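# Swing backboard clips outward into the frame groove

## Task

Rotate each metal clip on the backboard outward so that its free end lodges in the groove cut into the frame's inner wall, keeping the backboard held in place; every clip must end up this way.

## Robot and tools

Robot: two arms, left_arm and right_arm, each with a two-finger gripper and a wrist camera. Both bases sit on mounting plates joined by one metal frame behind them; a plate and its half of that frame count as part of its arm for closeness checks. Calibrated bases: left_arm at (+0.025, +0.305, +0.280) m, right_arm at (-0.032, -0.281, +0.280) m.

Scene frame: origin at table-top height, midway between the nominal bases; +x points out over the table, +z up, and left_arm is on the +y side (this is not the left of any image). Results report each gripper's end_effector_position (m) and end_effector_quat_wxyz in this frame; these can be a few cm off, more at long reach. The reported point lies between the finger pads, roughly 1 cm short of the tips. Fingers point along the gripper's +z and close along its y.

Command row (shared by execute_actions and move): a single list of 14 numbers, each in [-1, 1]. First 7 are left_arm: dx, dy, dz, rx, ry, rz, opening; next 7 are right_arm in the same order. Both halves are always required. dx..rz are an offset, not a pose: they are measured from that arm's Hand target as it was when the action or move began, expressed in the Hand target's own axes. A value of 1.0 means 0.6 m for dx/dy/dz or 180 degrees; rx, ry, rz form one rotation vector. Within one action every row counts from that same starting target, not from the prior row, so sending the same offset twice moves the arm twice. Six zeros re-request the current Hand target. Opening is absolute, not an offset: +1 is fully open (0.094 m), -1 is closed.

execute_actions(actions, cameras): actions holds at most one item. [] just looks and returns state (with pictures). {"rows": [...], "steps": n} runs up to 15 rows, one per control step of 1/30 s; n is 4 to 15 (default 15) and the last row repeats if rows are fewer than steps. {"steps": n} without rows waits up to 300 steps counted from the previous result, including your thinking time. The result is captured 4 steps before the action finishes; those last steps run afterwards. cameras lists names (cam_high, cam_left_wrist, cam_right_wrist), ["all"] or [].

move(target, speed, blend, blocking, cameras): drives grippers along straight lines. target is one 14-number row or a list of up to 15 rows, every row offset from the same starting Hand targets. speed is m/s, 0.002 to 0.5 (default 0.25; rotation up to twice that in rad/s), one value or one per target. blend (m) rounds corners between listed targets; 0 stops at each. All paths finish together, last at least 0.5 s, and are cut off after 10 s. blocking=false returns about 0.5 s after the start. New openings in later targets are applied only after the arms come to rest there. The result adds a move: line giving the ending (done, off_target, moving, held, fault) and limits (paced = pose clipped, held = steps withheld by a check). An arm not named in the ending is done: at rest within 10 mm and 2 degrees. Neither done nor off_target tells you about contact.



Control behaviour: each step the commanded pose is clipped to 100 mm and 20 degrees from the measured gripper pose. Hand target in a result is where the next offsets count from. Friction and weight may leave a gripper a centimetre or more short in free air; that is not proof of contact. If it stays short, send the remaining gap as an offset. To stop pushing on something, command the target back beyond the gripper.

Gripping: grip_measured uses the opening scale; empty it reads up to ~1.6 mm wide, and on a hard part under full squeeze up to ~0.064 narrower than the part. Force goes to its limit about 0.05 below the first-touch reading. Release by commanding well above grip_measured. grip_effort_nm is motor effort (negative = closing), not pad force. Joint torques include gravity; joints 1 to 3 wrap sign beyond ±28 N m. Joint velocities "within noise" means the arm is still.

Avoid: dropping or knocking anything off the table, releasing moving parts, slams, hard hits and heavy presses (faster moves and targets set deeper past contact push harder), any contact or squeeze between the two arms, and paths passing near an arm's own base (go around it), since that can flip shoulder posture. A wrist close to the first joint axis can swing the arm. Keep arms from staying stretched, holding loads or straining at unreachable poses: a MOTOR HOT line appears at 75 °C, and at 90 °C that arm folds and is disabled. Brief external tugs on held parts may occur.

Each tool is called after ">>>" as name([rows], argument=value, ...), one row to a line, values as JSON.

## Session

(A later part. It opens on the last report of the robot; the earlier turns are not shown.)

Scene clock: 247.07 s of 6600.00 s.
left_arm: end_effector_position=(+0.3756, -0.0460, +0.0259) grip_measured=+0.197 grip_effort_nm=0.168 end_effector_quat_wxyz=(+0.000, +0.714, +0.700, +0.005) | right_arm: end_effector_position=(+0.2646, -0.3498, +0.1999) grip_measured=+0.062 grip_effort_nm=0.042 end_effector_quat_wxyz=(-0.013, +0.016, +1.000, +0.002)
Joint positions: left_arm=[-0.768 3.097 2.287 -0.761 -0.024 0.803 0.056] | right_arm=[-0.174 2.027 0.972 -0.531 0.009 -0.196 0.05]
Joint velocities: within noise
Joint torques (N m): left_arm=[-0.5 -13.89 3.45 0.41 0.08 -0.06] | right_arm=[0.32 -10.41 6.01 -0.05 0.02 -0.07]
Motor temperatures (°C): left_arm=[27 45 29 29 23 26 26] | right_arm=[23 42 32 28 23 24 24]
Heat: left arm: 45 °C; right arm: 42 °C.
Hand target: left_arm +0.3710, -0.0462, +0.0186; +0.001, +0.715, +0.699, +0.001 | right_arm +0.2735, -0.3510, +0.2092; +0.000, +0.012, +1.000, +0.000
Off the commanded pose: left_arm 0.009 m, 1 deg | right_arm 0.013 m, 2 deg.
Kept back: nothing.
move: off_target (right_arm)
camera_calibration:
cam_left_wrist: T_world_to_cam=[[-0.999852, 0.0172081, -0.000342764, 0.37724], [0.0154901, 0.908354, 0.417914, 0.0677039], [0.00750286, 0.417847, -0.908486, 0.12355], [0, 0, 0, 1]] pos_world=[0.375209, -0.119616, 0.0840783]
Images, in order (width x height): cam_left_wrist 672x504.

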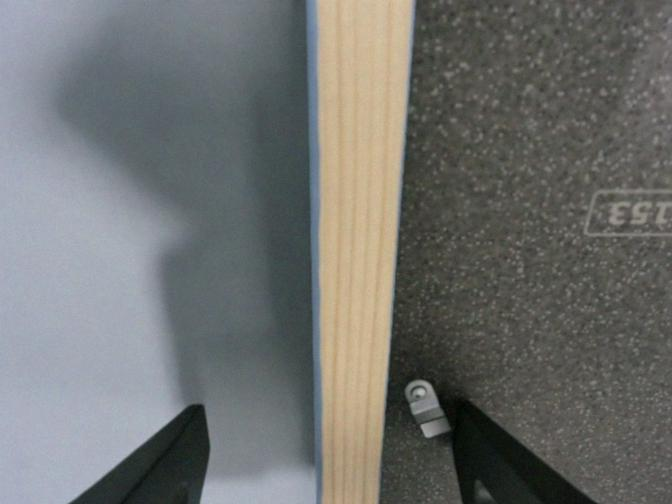

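>>> move([
  [0,0,0,0,0,0,-0.3,0,0,0,0,0,0,0.064],
  [0,0,0,0,0,0,-0.5,0,0,0,0,0,0,0.064],
], speed=0.1, cameras=["cam_left_wrist"])

>>> zoom_image(camera="cam_left_wrist", region=[180, 250, 500, 490])

Scene clock: 249.20 s of 6600.00 s.
left_arm: end_effector_position=(+0.3724, -0.0461, +0.0255) grip_measured=-0.496 grip_effort_nm=-0.178 end_effector_quat_wxyz=(-0.003, +0.714, +0.700, -0.002) | right_arm: end_effector_position=(+0.2646, -0.3498, +0.1999) grip_measured=+0.062 grip_effort_nm=0.042 end_effector_quat_wxyz=(-0.013, +0.016, +1.000, +0.002)
Joint positions: left_arm=[-0.768 3.097 2.285 -0.767 -0.01 0.803 0.024] | right_arm=[-0.174 2.027 0.972 -0.531 0.009 -0.196 0.05]
Joint velocities: within noise
Joint torques (N m): left_arm=[-0.5 -13.86 3.56 0.46 -0.05 -0.07] | right_arm=[0.17 -10.37 6.22 -0.04 0.02 -0.04]
Motor temperatures (°C): left_arm=[27 45 29 29 23 26 26] | right_arm=[23 43 32 28 23 24 24]
Heat: left arm: 45 °C; right arm: 43 °C.
Hand target: left_arm +0.3709, -0.0461, +0.0186; +0.001, +0.715, +0.699, +0.001 | right_arm +0.2735, -0.3510, +0.2092; +0.000, +0.012, +1.000, +0.000
Off the commanded pose: left_arm 0.007 m, 1 deg | right_arm 0.013 m, 2 deg.
Kept back: nothing.
move: off_target (right_arm)
camera_calibration:
cam_left_wrist: T_world_to_cam=[[-0.999746, 0.0173024, 0.0144331, 0.373619], [0.0217264, 0.910018, 0.413999, 0.065916], [-0.00597121, 0.414208, -0.910163, 0.128162], [0, 0, 0, 1]] pos_world=[0.372858, -0.119535, 0.0839665]
Images, in order (width x height): cam_left_wrist 672x504.

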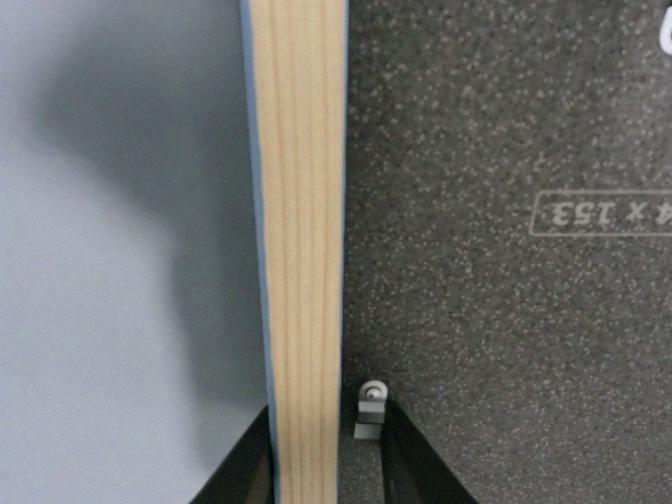

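Scaled by 1.575 from the camera's 672x504 image, which has a finer 960x720 frame.

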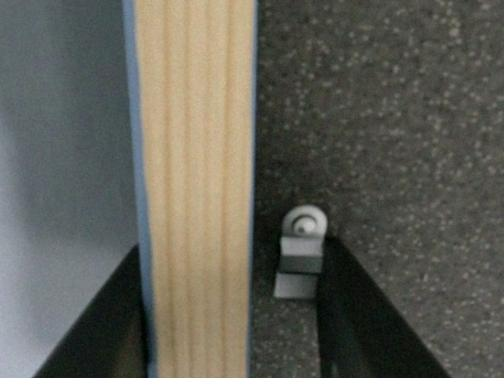

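Working well; continuing the squeeze.

>>> move([
  [0,0,0,0,0,0,-0.6,0,0,0,0,0,0,0.064],
  [0,0,0,0,0,0,-0.65,0,0,0,0,0,0,0.064],
], speed=0.1, cameras=["cam_left_wrist"])

>>> zoom_image(camera="cam_left_wrist", region=[180, 250, 500, 490])

Scene clock: 251.33 s of 6600.00 s.
left_arm: end_effector_position=(+0.3741, -0.0474, +0.0255) grip_measured=-0.644 grip_effort_nm=-0.315 end_effector_quat_wxyz=(+0.001, +0.714, +0.700, -0.001) | right_arm: end_effector_position=(+0.2646, -0.3498, +0.1999) grip_measured=+0.062 grip_effort_nm=0.046 end_effector_quat_wxyz=(-0.013, +0.016, +1.000, +0.002)
Joint positions: left_arm=[-0.768 3.097 2.285 -0.758 -0.012 0.803 0.017] | right_arm=[-0.174 2.027 0.972 -0.531 0.009 -0.196 0.05]
Joint velocities: within noise
Joint torques (N m): left_arm=[-0.51 -13.89 3.56 0.4 -0.04 -0.06] | right_arm=[0.16 -10.28 6.19 -0.02 0.04 -0.09]
Motor temperatures (°C): left_arm=[27 44 28 29 23 26 26] | right_arm=[23 43 32 28 23 24 24]
Heat: left arm: 44 °C; right arm: 43 °C.
Hand target: left_arm +0.3710, -0.0461, +0.0186; +0.001, +0.715, +0.699, +0.001 | right_arm +0.2735, -0.3510, +0.2092; +0.000, +0.012, +1.000, +0.000
Off the commanded pose: left_arm 0.008 m, 0 deg | right_arm 0.013 m, 2 deg.
Kept back: nothing.
move: off_target (right_arm)
camera_calibration:
cam_left_wrist: T_world_to_cam=[[-0.999824, 0.017244, 0.00735202, 0.375512], [0.0187425, 0.912028, 0.409699, 0.0683764], [0.000359618, 0.409765, -0.912191, 0.126171], [0, 0, 0, 1]] pos_world=[0.374119, -0.120537, 0.0843178]
Images, in order (width x height): cam_left_wrist 672x504.

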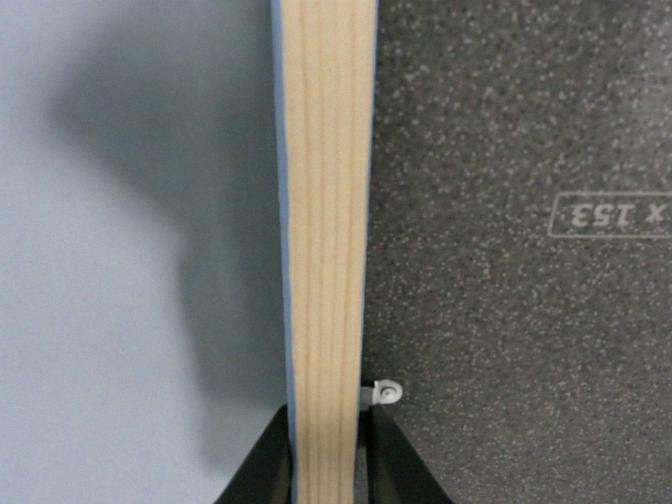

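Scaled by 1.575 from the camera's 672x504 image, which has a finer 960x720 frame.

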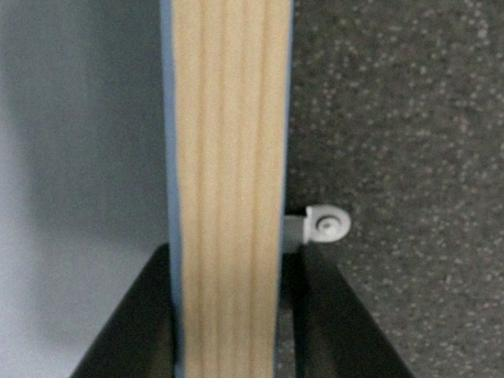

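>>> move([
  [0,0,0,0,0,0,-0.2,0,0,0,0,0,0,0.064],
  [0,0,-0.1,0,0,0,-0.2,0,0,0,0,0,0,0.064],
  [-0.023,-0.167,-0.3,0,0,0,-0.2,0,0,0,0,0,0,0.064],
], speed=0.3, blend=[0,0.02,0], cameras=["cam_left_wrist"])

>>> zoom_image(camera="cam_left_wrist", region=[80, 20, 560, 500])

Scene clock: 253.67 s of 6600.00 s.
left_arm: end_effector_position=(+0.2711, -0.0605, +0.1914) grip_measured=-0.203 grip_effort_nm=0.159 end_effector_quat_wxyz=(+0.001, +0.719, +0.695, +0.002) | right_arm: end_effector_position=(+0.2646, -0.3498, +0.1999) grip_measured=+0.062 grip_effort_nm=0.051 end_effector_quat_wxyz=(-0.013, +0.016, +1.000, +0.002)
Joint positions: left_arm=[-0.964 2.451 1.678 -0.8 -0.018 0.622 0.037] | right_arm=[-0.174 2.027 0.972 -0.531 0.009 -0.196 0.05]
Joint velocities: within noise
Joint torques (N m): left_arm=[-0.01 -14.68 3.86 0.11 0.03 -0.14] | right_arm=[0.16 -10.3 6.15 -0.07 0.02 -0.07]
Motor temperatures (°C): left_arm=[27 45 28 29 23 26 26] | right_arm=[23 43 32 28 23 24 24]
Heat: left arm: 45 °C; right arm: 43 °C.
Hand target: left_arm +0.2701, -0.0577, +0.1984; +0.000, +0.715, +0.699, +0.001 | right_arm +0.2735, -0.3510, +0.2092; +0.000, +0.012, +1.000, +0.000
Off the commanded pose: left_arm 0.008 m, 1 deg | right_arm 0.013 m, 2 deg.
Kept back: nothing.
move: off_target (right_arm)
camera_calibration:
cam_left_wrist: T_world_to_cam=[[-0.999506, 0.0313387, 0.00234778, 0.273329], [0.0295116, 0.910299, 0.412898, 0.0106148], [0.0108025, 0.412764, -0.910774, 0.279901], [0, 0, 0, 1]] pos_world=[0.269857, -0.133761, 0.249902]
Images, in order (width x height): cam_left_wrist 672x504.

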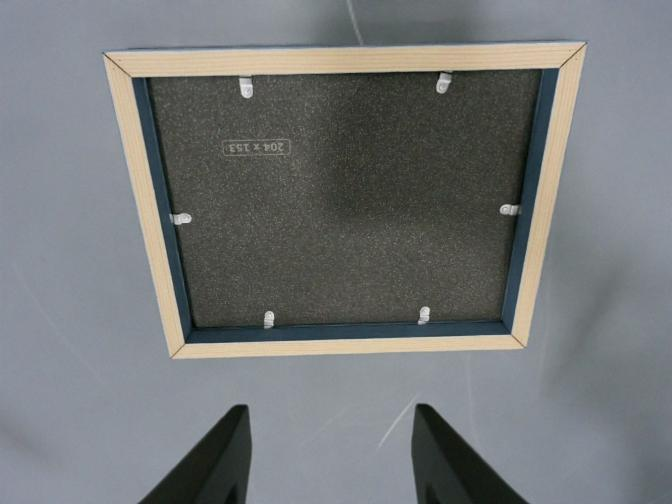

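Scaled by 1.050 from the camera's 672x504 image, which has a finer 960x720 frame.

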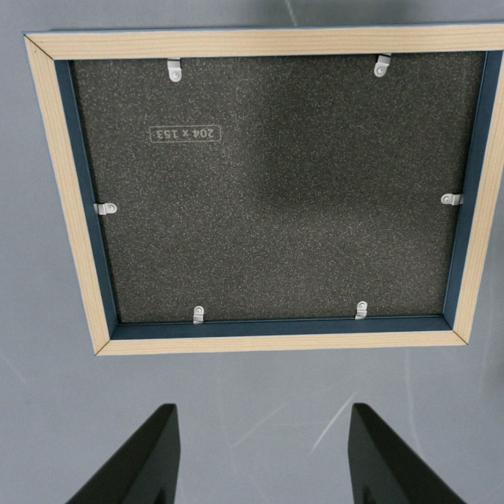

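>>> zoom_image(camera="cam_left_wrist", region=[380, 50, 500, 140])

>>> zoom_image(camera="cam_left_wrist", region=[200, 280, 480, 360])

>>> zoom_image(camera="cam_left_wrist", region=[190, 50, 310, 140])

Scaled by 4.200 from the camera's 672x504 image, which has a finer 960x720 frame.

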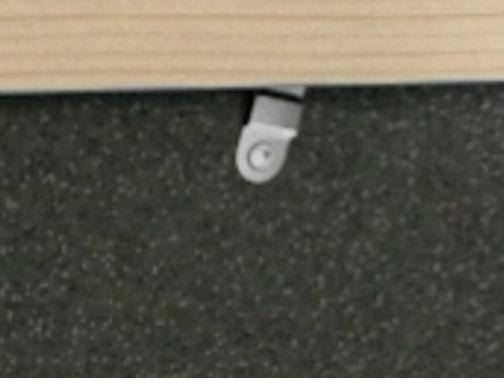

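Scaled by 1.800 from the camera's 672x504 image, which has a finer 960x720 frame.

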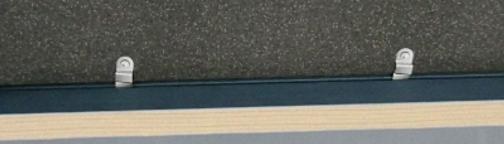

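Scaled by 4.200 from the camera's 672x504 image, which has a finer 960x720 frame.

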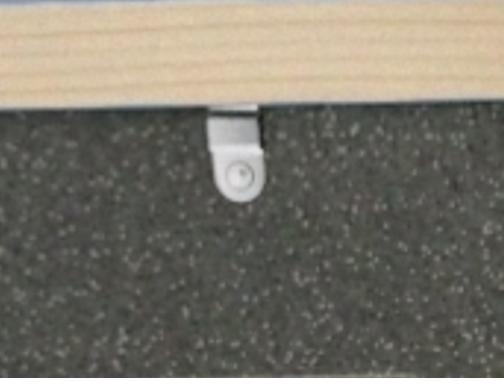

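>>> move([
  [-0.1305,-0.108,0,0,0,-0.5,-0.1,0,0,0,0,0,0,0.064],
  [-0.1305,-0.108,0.214,0,0,-0.5,-0.1,0,0,0,0,0,0,0.064],
], speed=[0.5,0.25], blend=[0.03,0], cameras=["cam_left_wrist"])

Scene clock: 257.50 s of 6600.00 s.
left_arm: end_effector_position=(+0.2007, -0.1264, +0.0691) grip_measured=-0.103 grip_effort_nm=0.168 end_effector_quat_wxyz=(-0.003, +0.016, +1.000, +0.011) | right_arm: end_effector_position=(+0.2646, -0.3498, +0.1999) grip_measured=+0.062 grip_effort_nm=0.042 end_effector_quat_wxyz=(-0.013, +0.016, +1.000, +0.002)
Joint positions: left_arm=[-1.165 2.862 1.954 -0.691 -0.015 -1.154 0.042] | right_arm=[-0.174 2.027 0.972 -0.531 0.009 -0.196 0.05]
Joint velocities: within noise
Joint torques (N m): left_arm=[-0.18 -13.27 5.9 0.26 0 -0.12] | right_arm=[0.1 -10.28 6.13 -0.07 0.04 -0.11]
Motor temperatures (°C): left_arm=[27 44 29 29 23 26 26] | right_arm=[23 43 32 28 23 24 24]
Heat: left arm: 44 °C; right arm: 43 °C.
Hand target: left_arm +0.2039, -0.1345, +0.0698; +0.001, +0.011, +1.000, +0.000 | right_arm +0.2735, -0.3510, +0.2092; +0.000, +0.012, +1.000, +0.000
Off the commanded pose: left_arm 0.009 m, 1 deg | right_arm 0.013 m, 2 deg.
Kept back: nothing.
move: off_target (right_arm)
camera_calibration:
cam_left_wrist: T_world_to_cam=[[-0.0281738, -0.999496, -0.0146015, -0.118806], [-0.908059, 0.0194842, 0.41839, 0.198378], [-0.417895, 0.0250467, -0.90815, 0.233336], [0, 0, 0, 1]] pos_world=[0.274302, -0.128456, 0.12717]
Images, in order (width x height): cam_left_wrist 672x504.

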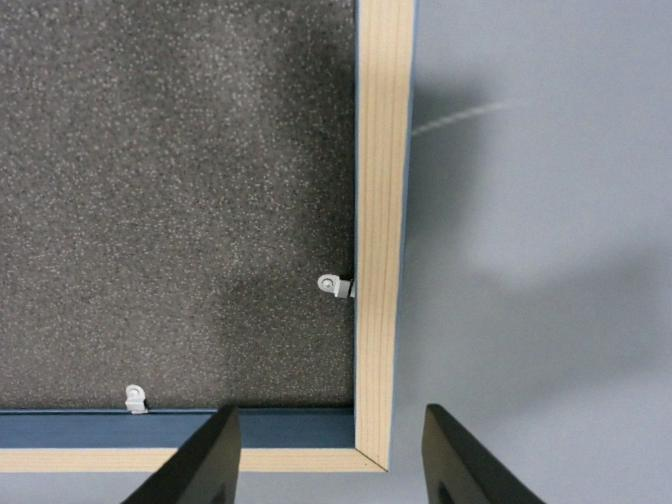

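>>> move([
  [0,-0.021,-0.04,0,0,0,-0.1,0,0,0,0,0,0,0.064],
  [0,-0.021,0.045,0,0,0,-0.1,0,0,0,0,0,0,0.064],
], speed=0.25, blend=[0.01,0], cameras=["cam_left_wrist"])

Scene clock: 258.93 s of 6600.00 s.
left_arm: end_effector_position=(+0.2034, -0.1399, +0.0400) grip_measured=-0.103 grip_effort_nm=0.168 end_effector_quat_wxyz=(-0.002, +0.013, +1.000, +0.007) | right_arm: end_effector_position=(+0.2646, -0.3498, +0.1999) grip_measured=+0.062 grip_effort_nm=0.046 end_effector_quat_wxyz=(-0.013, +0.016, +1.000, +0.002)
Joint positions: left_arm=[-1.17 2.994 2.111 -0.707 -0.015 -1.164 0.042] | right_arm=[-0.174 2.027 0.972 -0.531 0.009 -0.196 0.05]
Joint velocities: within noise
Joint torques (N m): left_arm=[-0.59 -13.97 6.09 0.14 0.01 -0.12] | right_arm=[0.18 -10.51 6.11 -0.05 0.02 -0.11]
Motor temperatures (°C): left_arm=[27 44 29 29 23 26 26] | right_arm=[23 43 32 28 23 24 24]
Heat: left arm: 44 °C; right arm: 43 °C.
Hand target: left_arm +0.2036, -0.1471, +0.0428; +0.001, +0.011, +1.000, +0.000 | right_arm +0.2735, -0.3510, +0.2092; +0.000, +0.012, +1.000, +0.000
Off the commanded pose: left_arm 0.008 m, 1 deg | right_arm 0.013 m, 2 deg.
Kept back: nothing.
move: off_target (right_arm)
camera_calibration:
cam_left_wrist: T_world_to_cam=[[-0.0226896, -0.999721, -0.00656066, -0.13412], [-0.909621, 0.0179209, 0.415052, 0.213494], [-0.414819, 0.0153851, -0.909774, 0.206547], [0, 0, 0, 1]] pos_world=[0.276835, -0.141086, 0.0984196]
Images, in order (width x height): cam_left_wrist 672x504.

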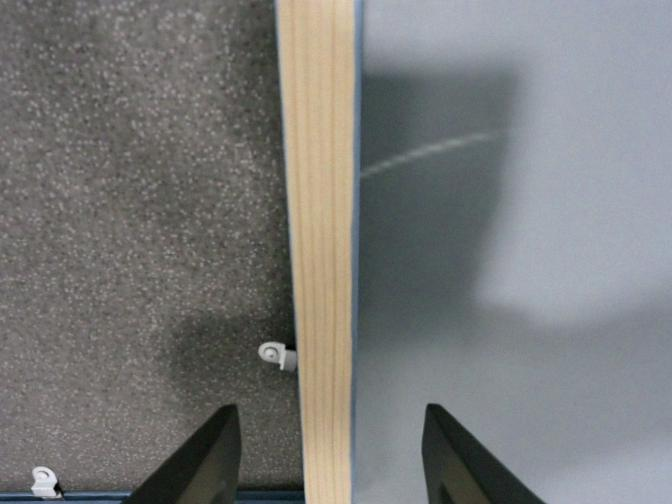

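>>> move([
  [0.0045,0.002,-0.04,0,0,0,-0.1,0,0,0,0,0,0,0.064],
  [0.0045,0.002,0.0405,0,0,0,-0.1,0,0,0,0,0,0,0.064],
], speed=[0.25,0.1], blend=[0.01,0], cameras=["cam_left_wrist"])

>>> zoom_image(camera="cam_left_wrist", region=[180, 250, 500, 490])

Scene clock: 260.23 s of 6600.00 s.
left_arm: end_effector_position=(+0.2031, -0.1449, +0.0256) grip_measured=-0.103 grip_effort_nm=0.159 end_effector_quat_wxyz=(+0.001, +0.013, +1.000, +0.000) | right_arm: end_effector_position=(+0.2646, -0.3498, +0.1999) grip_measured=+0.062 grip_effort_nm=0.042 end_effector_quat_wxyz=(-0.013, +0.016, +1.000, +0.002)
Joint positions: left_arm=[-1.173 3.044 2.155 -0.686 -0.014 -1.168 0.042] | right_arm=[-0.174 2.027 0.972 -0.531 0.009 -0.196 0.05]
Joint velocities: within noise
Joint torques (N m): left_arm=[-0.57 -12.29 5.97 0.19 -0.01 -0.12] | right_arm=[0.21 -10.44 6.09 -0.05 -0.02 -0.05]
Motor temperatures (°C): left_arm=[27 44 29 29 23 26 26] | right_arm=[23 43 32 28 23 24 24]
Heat: left arm: 44 °C; right arm: 43 °C.
Hand target: left_arm +0.2008, -0.1459, +0.0186; +0.001, +0.011, +1.000, +0.000 | right_arm +0.2735, -0.3510, +0.2092; +0.000, +0.012, +1.000, +0.000
Off the commanded pose: left_arm 0.008 m, 0 deg | right_arm 0.013 m, 2 deg.
Kept back: nothing.
move: off_target (right_arm)
camera_calibration:
cam_left_wrist: T_world_to_cam=[[-0.0221155, -0.999725, 0.00781399, -0.139694], [-0.911698, 0.0233744, 0.410195, 0.220602], [-0.410265, 0.0019477, -0.911964, 0.190574], [0, 0, 0, 1]] pos_world=[0.276219, -0.145183, 0.0843986]
Images, in order (width x height): cam_left_wrist 672x504.

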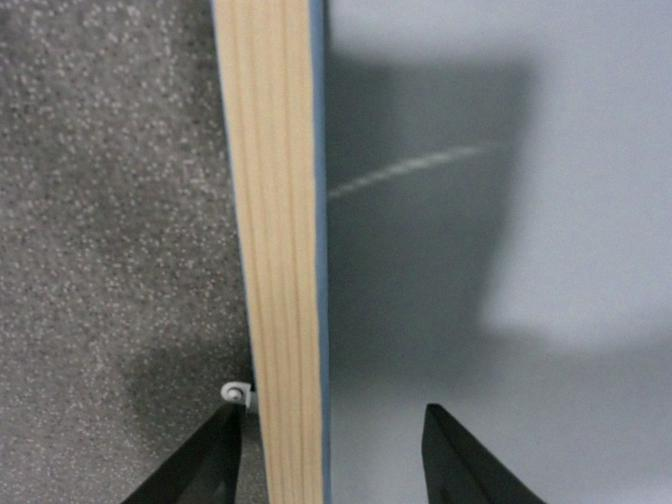

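Scaled by 1.575 from the camera's 672x504 image, which has a finer 960x720 frame.

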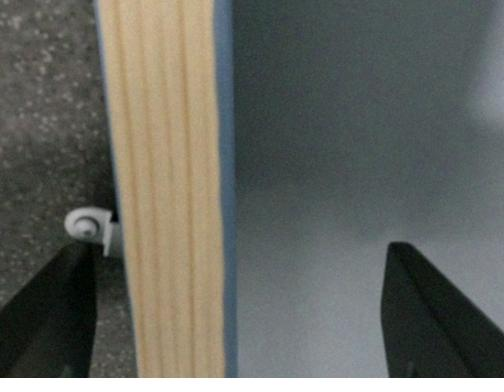

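>>> move([
  [0.0,0.0107,-0.06,0,0,0,-0.1,0,0,0,0,0,0,0.064],
  [0.0018,0.0107,0.0,0,0,0,-0.1,0,0,0,0,0,0,0.064],
], speed=[0.25,0.1], blend=[0.0,0], cameras=["cam_left_wrist"])

>>> zoom_image(camera="cam_left_wrist", region=[180, 250, 500, 490])

Scene clock: 261.47 s of 6600.00 s.
left_arm: end_effector_position=(+0.2004, -0.1381, +0.0255) grip_measured=-0.103 grip_effort_nm=0.164 end_effector_quat_wxyz=(+0.000, +0.013, +1.000, +0.001) | right_arm: end_effector_position=(+0.2646, -0.3498, +0.1999) grip_measured=+0.062 grip_effort_nm=0.046 end_effector_quat_wxyz=(-0.013, +0.016, +1.000, +0.002)
Joint positions: left_arm=[-1.173 3.017 2.091 -0.652 -0.014 -1.168 0.042] | right_arm=[-0.174 2.027 0.972 -0.531 0.009 -0.196 0.05]
Joint velocities: within noise
Joint torques (N m): left_arm=[-0.34 -12.1 5.75 0.26 -0.01 -0.08] | right_arm=[0.28 -10.35 6.11 -0.06 0.06 -0.04]
Motor temperatures (°C): left_arm=[27 44 29 29 23 26 26] | right_arm=[23 43 32 28 23 24 24]
Heat: left arm: 44 °C; right arm: 43 °C.
Hand target: left_arm +0.2000, -0.1395, +0.0186; +0.001, +0.011, +1.000, +0.000 | right_arm +0.2735, -0.3510, +0.2092; +0.000, +0.012, +1.000, +0.000
Off the commanded pose: left_arm 0.007 m, 0 deg | right_arm 0.013 m, 2 deg.
Kept back: nothing.
move: off_target (right_arm)
camera_calibration:
cam_left_wrist: T_world_to_cam=[[-0.0221505, -0.999744, 0.00465124, -0.132824], [-0.911178, 0.0221023, 0.411421, 0.21773], [-0.411418, 0.00487507, -0.911434, 0.189902], [0, 0, 0, 1]] pos_world=[0.273578, -0.138529, 0.0841221]
Images, in order (width x height): cam_left_wrist 672x504.

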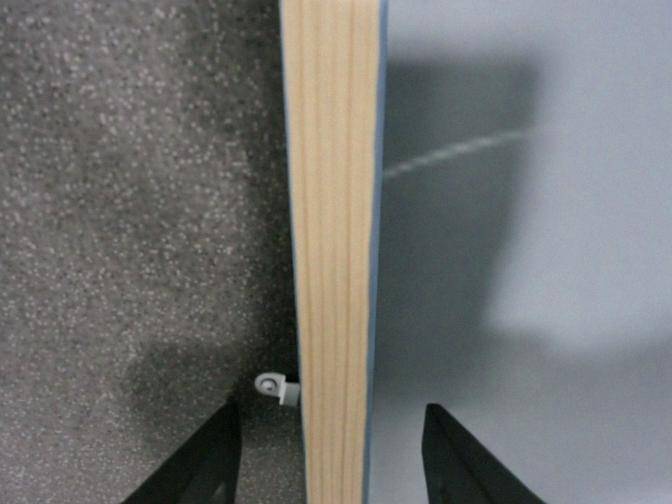

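Scaled by 1.575 from the camera's 672x504 image, which has a finer 960x720 frame.

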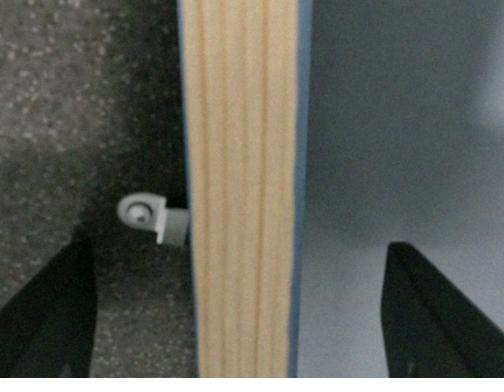

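>>> move([
  [0,0,0,0,0,0,-0.5,0,0,0,0,0,0,0.064],
  [0,0,0,0,0,0,-0.63,0,0,0,0,0,0,0.064],
], speed=0.1, cameras=["cam_left_wrist"])

>>> zoom_image(camera="cam_left_wrist", region=[180, 250, 500, 490])

Scene clock: 263.60 s of 6600.00 s.
left_arm: end_effector_position=(+0.2004, -0.1381, +0.0255) grip_measured=-0.627 grip_effort_nm=-0.125 end_effector_quat_wxyz=(+0.000, +0.013, +1.000, +0.001) | right_arm: end_effector_position=(+0.2646, -0.3498, +0.1999) grip_measured=+0.062 grip_effort_nm=0.037 end_effector_quat_wxyz=(-0.013, +0.016, +1.000, +0.002)
Joint positions: left_arm=[-1.173 3.017 2.091 -0.652 -0.014 -1.168 0.018] | right_arm=[-0.174 2.027 0.972 -0.531 0.009 -0.196 0.05]
Joint velocities: within noise
Joint torques (N m): left_arm=[-0.34 -12.11 5.79 0.26 -0.01 -0.08] | right_arm=[0.23 -10.3 6.09 -0.09 0.02 -0.09]
Motor temperatures (°C): left_arm=[27 44 29 29 23 26 26] | right_arm=[23 43 32 27 23 24 24]
Heat: left arm: 44 °C; right arm: 43 °C.
Hand target: left_arm +0.2000, -0.1395, +0.0186; +0.001, +0.011, +1.000, +0.000 | right_arm +0.2735, -0.3510, +0.2092; +0.000, +0.012, +1.000, +0.000
Off the commanded pose: left_arm 0.007 m, 0 deg | right_arm 0.013 m, 2 deg.
Kept back: nothing.
move: off_target (right_arm)
camera_calibration:
cam_left_wrist: T_world_to_cam=[[-0.0221505, -0.999744, 0.00465124, -0.132824], [-0.911178, 0.0221023, 0.411421, 0.21773], [-0.411418, 0.00487507, -0.911434, 0.189902], [0, 0, 0, 1]] pos_world=[0.273578, -0.138529, 0.0841221]
Images, in order (width x height): cam_left_wrist 672x504.

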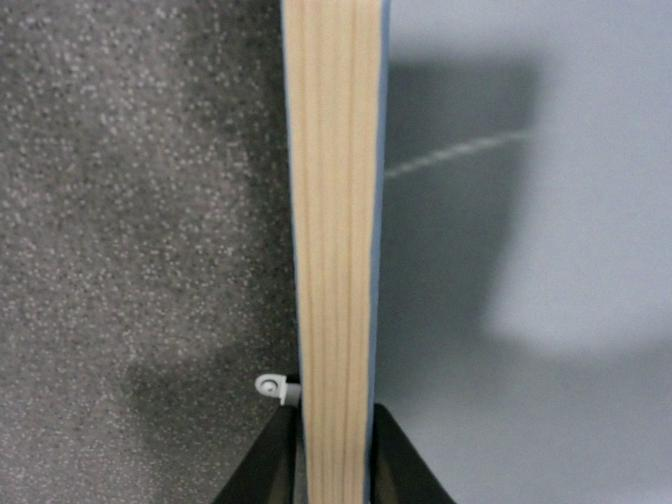

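Scaled by 1.575 from the camera's 672x504 image, which has a finer 960x720 frame.

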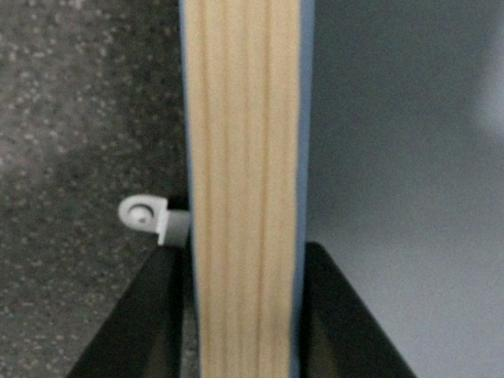

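>>> move(target=[0,0,0,0,0,0,-0.68,0,0,0,0,0,0,0.064], speed=0.1, cameras=["cam_left_wrist"])

>>> zoom_image(camera="cam_left_wrist", region=[180, 250, 500, 490])

Scene clock: 264.53 s of 6600.00 s.
left_arm: end_effector_position=(+0.2003, -0.1383, +0.0255) grip_measured=-0.677 grip_effort_nm=-0.139 end_effector_quat_wxyz=(+0.000, +0.013, +1.000, +0.001) | right_arm: end_effector_position=(+0.2646, -0.3498, +0.1999) grip_measured=+0.062 grip_effort_nm=0.046 end_effector_quat_wxyz=(-0.013, +0.016, +1.000, +0.002)
Joint positions: left_arm=[-1.173 3.017 2.091 -0.652 -0.013 -1.168 0.015] | right_arm=[-0.174 2.027 0.972 -0.531 0.009 -0.196 0.05]
Joint velocities: within noise
Joint torques (N m): left_arm=[-0.35 -12.11 5.82 0.25 -0.01 -0.09] | right_arm=[0.28 -10.37 6.17 -0.06 0.03 -0.06]
Motor temperatures (°C): left_arm=[27 43 28 29 23 26 26] | right_arm=[23 43 32 27 23 24 24]
Heat: left arm: 43 °C; right arm: 43 °C.
Hand target: left_arm +0.1999, -0.1395, +0.0186; +0.001, +0.011, +1.000, +0.000 | right_arm +0.2735, -0.3510, +0.2092; +0.000, +0.012, +1.000, +0.000
Off the commanded pose: left_arm 0.007 m, 0 deg | right_arm 0.013 m, 2 deg.
Kept back: nothing.
move: off_target (right_arm)
camera_calibration:
cam_left_wrist: T_world_to_cam=[[-0.0221375, -0.999739, 0.00565075, -0.133079], [-0.911002, 0.0225001, 0.411789, 0.217694], [-0.411808, 0.00396812, -0.911262, 0.189828], [0, 0, 0, 1]] pos_world=[0.273546, -0.138696, 0.0840906]
Images, in order (width x height): cam_left_wrist 672x504.

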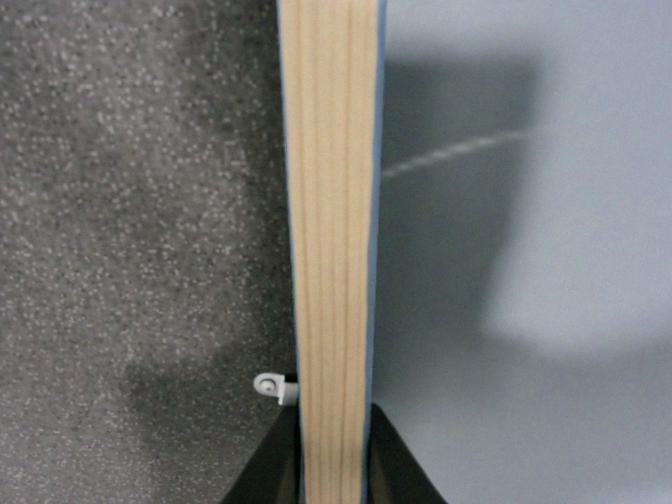

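Scaled by 1.575 from the camera's 672x504 image, which has a finer 960x720 frame.

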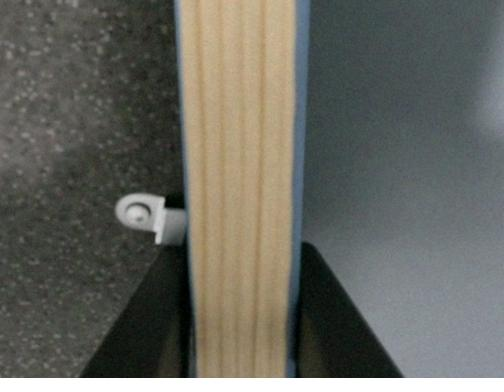

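>>> move(target=[0,0,0,0,0,0,-0.725,0,0,0,0,0,0,0.064], speed=0.1, cameras=["cam_left_wrist"])

>>> zoom_image(camera="cam_left_wrist", region=[180, 250, 500, 490])

Scene clock: 265.47 s of 6600.00 s.
left_arm: end_effector_position=(+0.2003, -0.1389, +0.0255) grip_measured=-0.719 grip_effort_nm=-0.305 end_effector_quat_wxyz=(+0.000, +0.011, +1.000, -0.001) | right_arm: end_effector_position=(+0.2646, -0.3498, +0.1999) grip_measured=+0.062 grip_effort_nm=0.042 end_effector_quat_wxyz=(-0.013, +0.016, +1.000, +0.002)
Joint positions: left_arm=[-1.173 3.017 2.091 -0.649 -0.012 -1.172 0.013] | right_arm=[-0.174 2.027 0.972 -0.531 0.009 -0.196 0.05]
Joint velocities: within noise
Joint torques (N m): left_arm=[-0.34 -12.08 5.81 0.24 -0.03 -0.05] | right_arm=[0.13 -10.4 6.12 -0.05 0.02 -0.05]
Motor temperatures (°C): left_arm=[27 43 28 29 23 26 26] | right_arm=[23 43 32 27 23 24 24]
Heat: left arm: 43 °C; right arm: 43 °C.
Hand target: left_arm +0.1999, -0.1396, +0.0186; +0.001, +0.011, +1.000, +0.000 | right_arm +0.2735, -0.3510, +0.2092; +0.000, +0.012, +1.000, +0.000
Off the commanded pose: left_arm 0.007 m, 0 deg | right_arm 0.013 m, 2 deg.
Kept back: nothing.
move: off_target (right_arm)
camera_calibration:
cam_left_wrist: T_world_to_cam=[[-0.0182907, -0.999798, 0.00835165, -0.134557], [-0.910847, 0.0201071, 0.412255, 0.217294], [-0.41234, -0.0000666225, -0.91103, 0.189352], [0, 0, 0, 1]] pos_world=[0.273538, -0.138886, 0.0840484]
Images, in order (width x height): cam_left_wrist 672x504.

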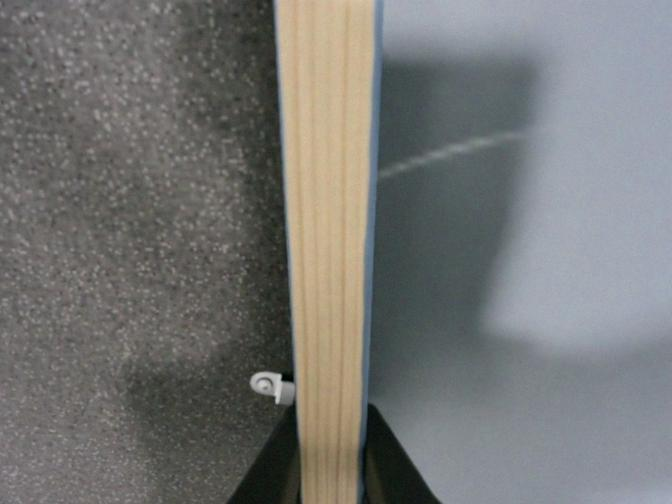

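Scaled by 1.575 from the camera's 672x504 image, which has a finer 960x720 frame.

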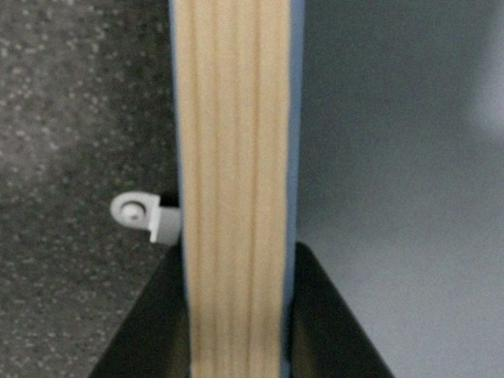

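>>> move([
  [0,0,0,0,0,0,-0.3,0,0,0,0,0,0,0.064],
  [-0.003,0,-0.06,0,0,0,-0.3,0,0,0,0,0,0,0.064],
  [-0.003,0.0,0.0,0,0,0,-0.3,0,0,0,0,0,0,0.064],
], speed=[0.1,0.25,0.1], cameras=["cam_left_wrist"])

>>> zoom_image(camera="cam_left_wrist", region=[180, 250, 500, 490])

Scene clock: 267.43 s of 6600.00 s.
left_arm: end_effector_position=(+0.2006, -0.1398, +0.0257) grip_measured=-0.303 grip_effort_nm=0.164 end_effector_quat_wxyz=(+0.000, +0.011, +1.000, -0.001) | right_arm: end_effector_position=(+0.2646, -0.3498, +0.1999) grip_measured=+0.062 grip_effort_nm=0.042 end_effector_quat_wxyz=(-0.013, +0.016, +1.000, +0.002)
Joint positions: left_arm=[-1.173 3.02 2.098 -0.653 -0.012 -1.172 0.033] | right_arm=[-0.174 2.027 0.972 -0.531 0.009 -0.196 0.05]
Joint velocities: within noise
Joint torques (N m): left_arm=[-0.03 -12.14 5.74 0.23 -0.04 -0.02] | right_arm=[0.31 -10.51 6.15 -0.08 0 -0.09]
Motor temperatures (°C): left_arm=[27 43 28 29 23 26 26] | right_arm=[23 43 32 27 23 24 24]
Heat: left arm: 43 °C; right arm: 43 °C.
Hand target: left_arm +0.2018, -0.1396, +0.0187; +0.001, +0.011, +1.000, +0.000 | right_arm +0.2735, -0.3510, +0.2092; +0.000, +0.012, +1.000, +0.000
Off the commanded pose: left_arm 0.007 m, 0 deg | right_arm 0.013 m, 2 deg.
Kept back: nothing.
move: off_target (right_arm)
camera_calibration:
cam_left_wrist: T_world_to_cam=[[-0.0182872, -0.999795, 0.00870362, -0.135406], [-0.910905, 0.020249, 0.41212, 0.217571], [-0.412212, -0.000391666, -0.911088, 0.189604], [0, 0, 0, 1]] pos_world=[0.273867, -0.13971, 0.0842588]
Images, in order (width x height): cam_left_wrist 672x504.

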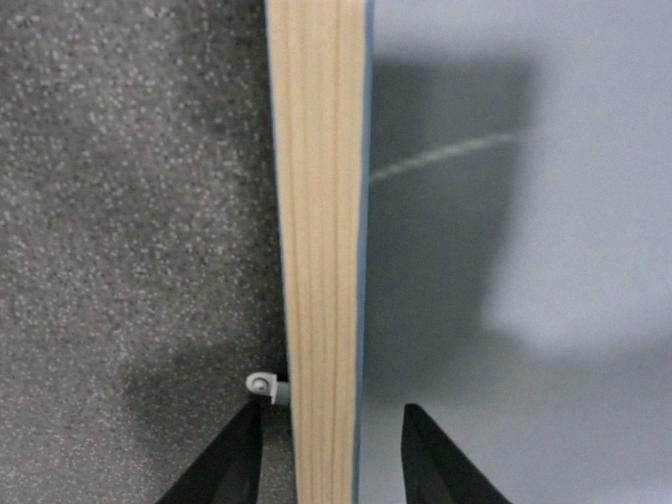

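Scaled by 1.575 from the camera's 672x504 image, which has a finer 960x720 frame.

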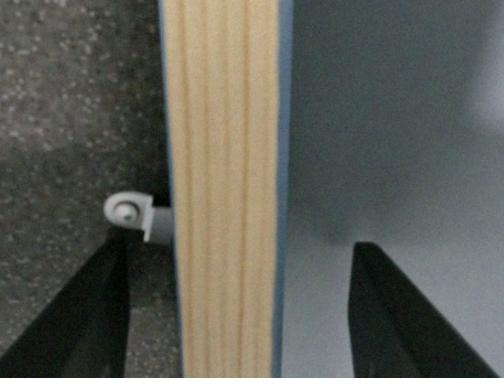

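>>> move([
  [-0.004,-0.001,-0.06,0,0,0,-0.3,0,0,0,0,0,0,0.064],
  [-0.0035,-0.001,0.0,0,0,0,-0.3,0,0,0,0,0,0,0.064],
  [-0.0035,-0.001,0.0,0,0,0,-0.69,0,0,0,0,0,0,0.064],
], speed=[0.1,0.1,0.1], cameras=["cam_left_wrist"])

>>> zoom_image(camera="cam_left_wrist", region=[180, 250, 500, 490])

Scene clock: 269.33 s of 6600.00 s.
left_arm: end_effector_position=(+0.2009, -0.1396, +0.0256) grip_measured=-0.687 grip_effort_nm=-0.125 end_effector_quat_wxyz=(-0.001, +0.010, +1.000, +0.002) | right_arm: end_effector_position=(+0.2646, -0.3498, +0.1999) grip_measured=+0.062 grip_effort_nm=0.042 end_effector_quat_wxyz=(-0.013, +0.016, +1.000, +0.002)
Joint positions: left_arm=[-1.173 3.026 2.111 -0.666 -0.011 -1.172 0.015] | right_arm=[-0.174 2.027 0.972 -0.531 0.009 -0.196 0.05]
Joint velocities: within noise
Joint torques (N m): left_arm=[0.17 -12.15 5.81 0.28 -0.04 0.01] | right_arm=[0.29 -10.48 6.16 -0.03 -0.02 -0.04]
Motor temperatures (°C): left_arm=[27 43 28 29 23 26 26] | right_arm=[23 43 32 27 23 24 24]
Heat: left arm: 43 °C; right arm: 43 °C.
Hand target: left_arm +0.2040, -0.1401, +0.0186; +0.001, +0.011, +1.000, +0.000 | right_arm +0.2735, -0.3510, +0.2092; +0.000, +0.012, +1.000, +0.000
Off the commanded pose: left_arm 0.008 m, 0 deg | right_arm 0.013 m, 2 deg.
Kept back: nothing.
move: off_target (right_arm)
camera_calibration:
cam_left_wrist: T_world_to_cam=[[-0.0175759, -0.999838, 0.00391579, -0.135315], [-0.909954, 0.0176185, 0.414334, 0.217231], [-0.414336, 0.00371909, -0.910117, 0.190628], [0, 0, 0, 1]] pos_world=[0.274276, -0.139829, 0.0840174]
Images, in order (width x height): cam_left_wrist 672x504.

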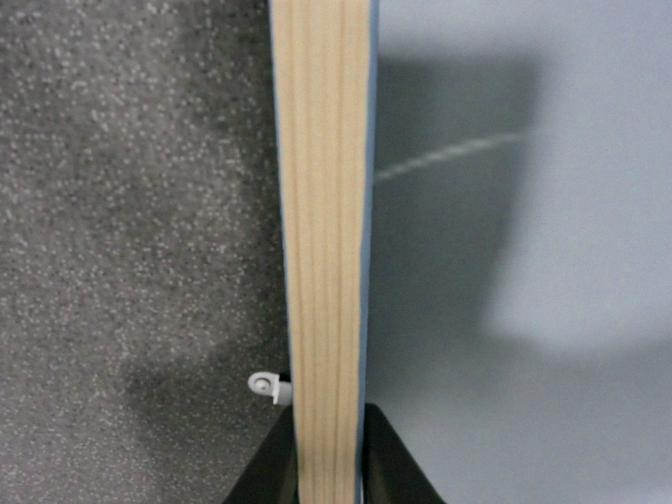

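Scaled by 1.575 from the camera's 672x504 image, which has a finer 960x720 frame.

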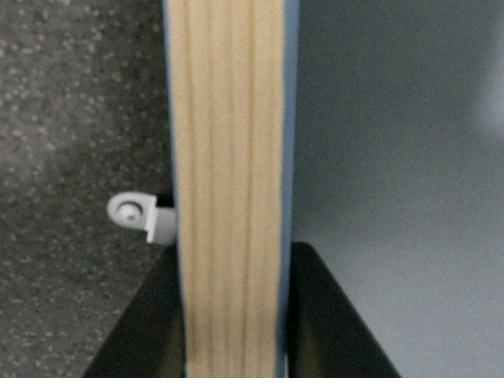

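>>> move([
  [0,0,0,0,0,0,-0.3,0,0,0,0,0,0,0.064],
  [0,0,-0.1,0,0,0,-0.3,0,0,0,0,0,0,0.064],
  [-0.11,0.137,-0.3,0,0,0.5,-0.3,0,0,0,0,0,0,0.064],
], speed=[0.2,0.2,0.5], blend=[0,0.02,0], cameras=["cam_left_wrist"])

>>> zoom_image(camera="cam_left_wrist", region=[380, 30, 500, 120])

Scene clock: 272.90 s of 6600.00 s.
left_arm: end_effector_position=(+0.2713, -0.0608, +0.1873) grip_measured=-0.303 grip_effort_nm=0.159 end_effector_quat_wxyz=(-0.003, +0.711, +0.703, +0.002) | right_arm: end_effector_position=(+0.2646, -0.3498, +0.1999) grip_measured=+0.062 grip_effort_nm=0.046 end_effector_quat_wxyz=(-0.013, +0.016, +1.000, +0.002)
Joint positions: left_arm=[-0.963 2.468 1.694 -0.806 -0.016 0.6 0.033] | right_arm=[-0.174 2.027 0.972 -0.531 0.009 -0.196 0.05]
Joint velocities: within noise
Joint torques (N m): left_arm=[-0.05 -15.75 3.77 0.08 0 0.04] | right_arm=[0.12 -10.29 6.08 -0.12 -0.01 -0.1]
Motor temperatures (°C): left_arm=[27 44 28 29 23 26 26] | right_arm=[23 43 32 27 23 24 24]
Heat: left arm: 44 °C; right arm: 43 °C.
Hand target: left_arm +0.2714, -0.0594, +0.1986; +0.000, +0.715, +0.699, +0.001 | right_arm +0.2735, -0.3510, +0.2092; +0.000, +0.012, +1.000, +0.000
Off the commanded pose: left_arm 0.011 m, 1 deg | right_arm 0.013 m, 2 deg.
Kept back: nothing.
move: off_target (left_arm, right_arm)
camera_calibration:
cam_left_wrist: T_world_to_cam=[[-0.999916, 0.00929935, 0.00906098, 0.271014], [0.0122391, 0.90804, 0.418704, 0.0160601], [-0.00433406, 0.41878, -0.908078, 0.280285], [0, 0, 0, 1]] pos_world=[0.27201, -0.134481, 0.24534]
Images, in order (width x height): cam_left_wrist 672x504.

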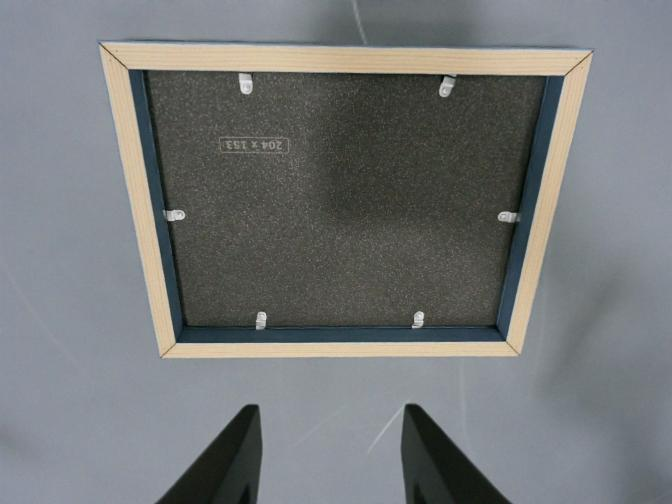

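Scaled by 4.200 from the camera's 672x504 image, which has a finer 960x720 frame.

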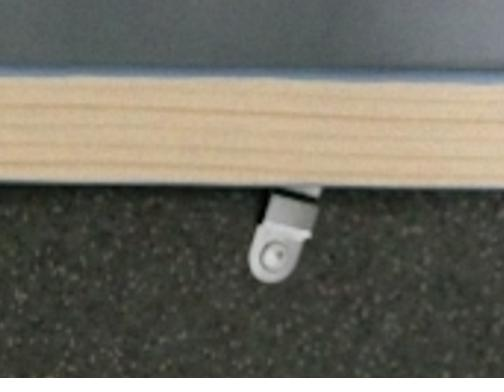

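>>> finished_scene(scene=2)

The scene is finished: the task was done.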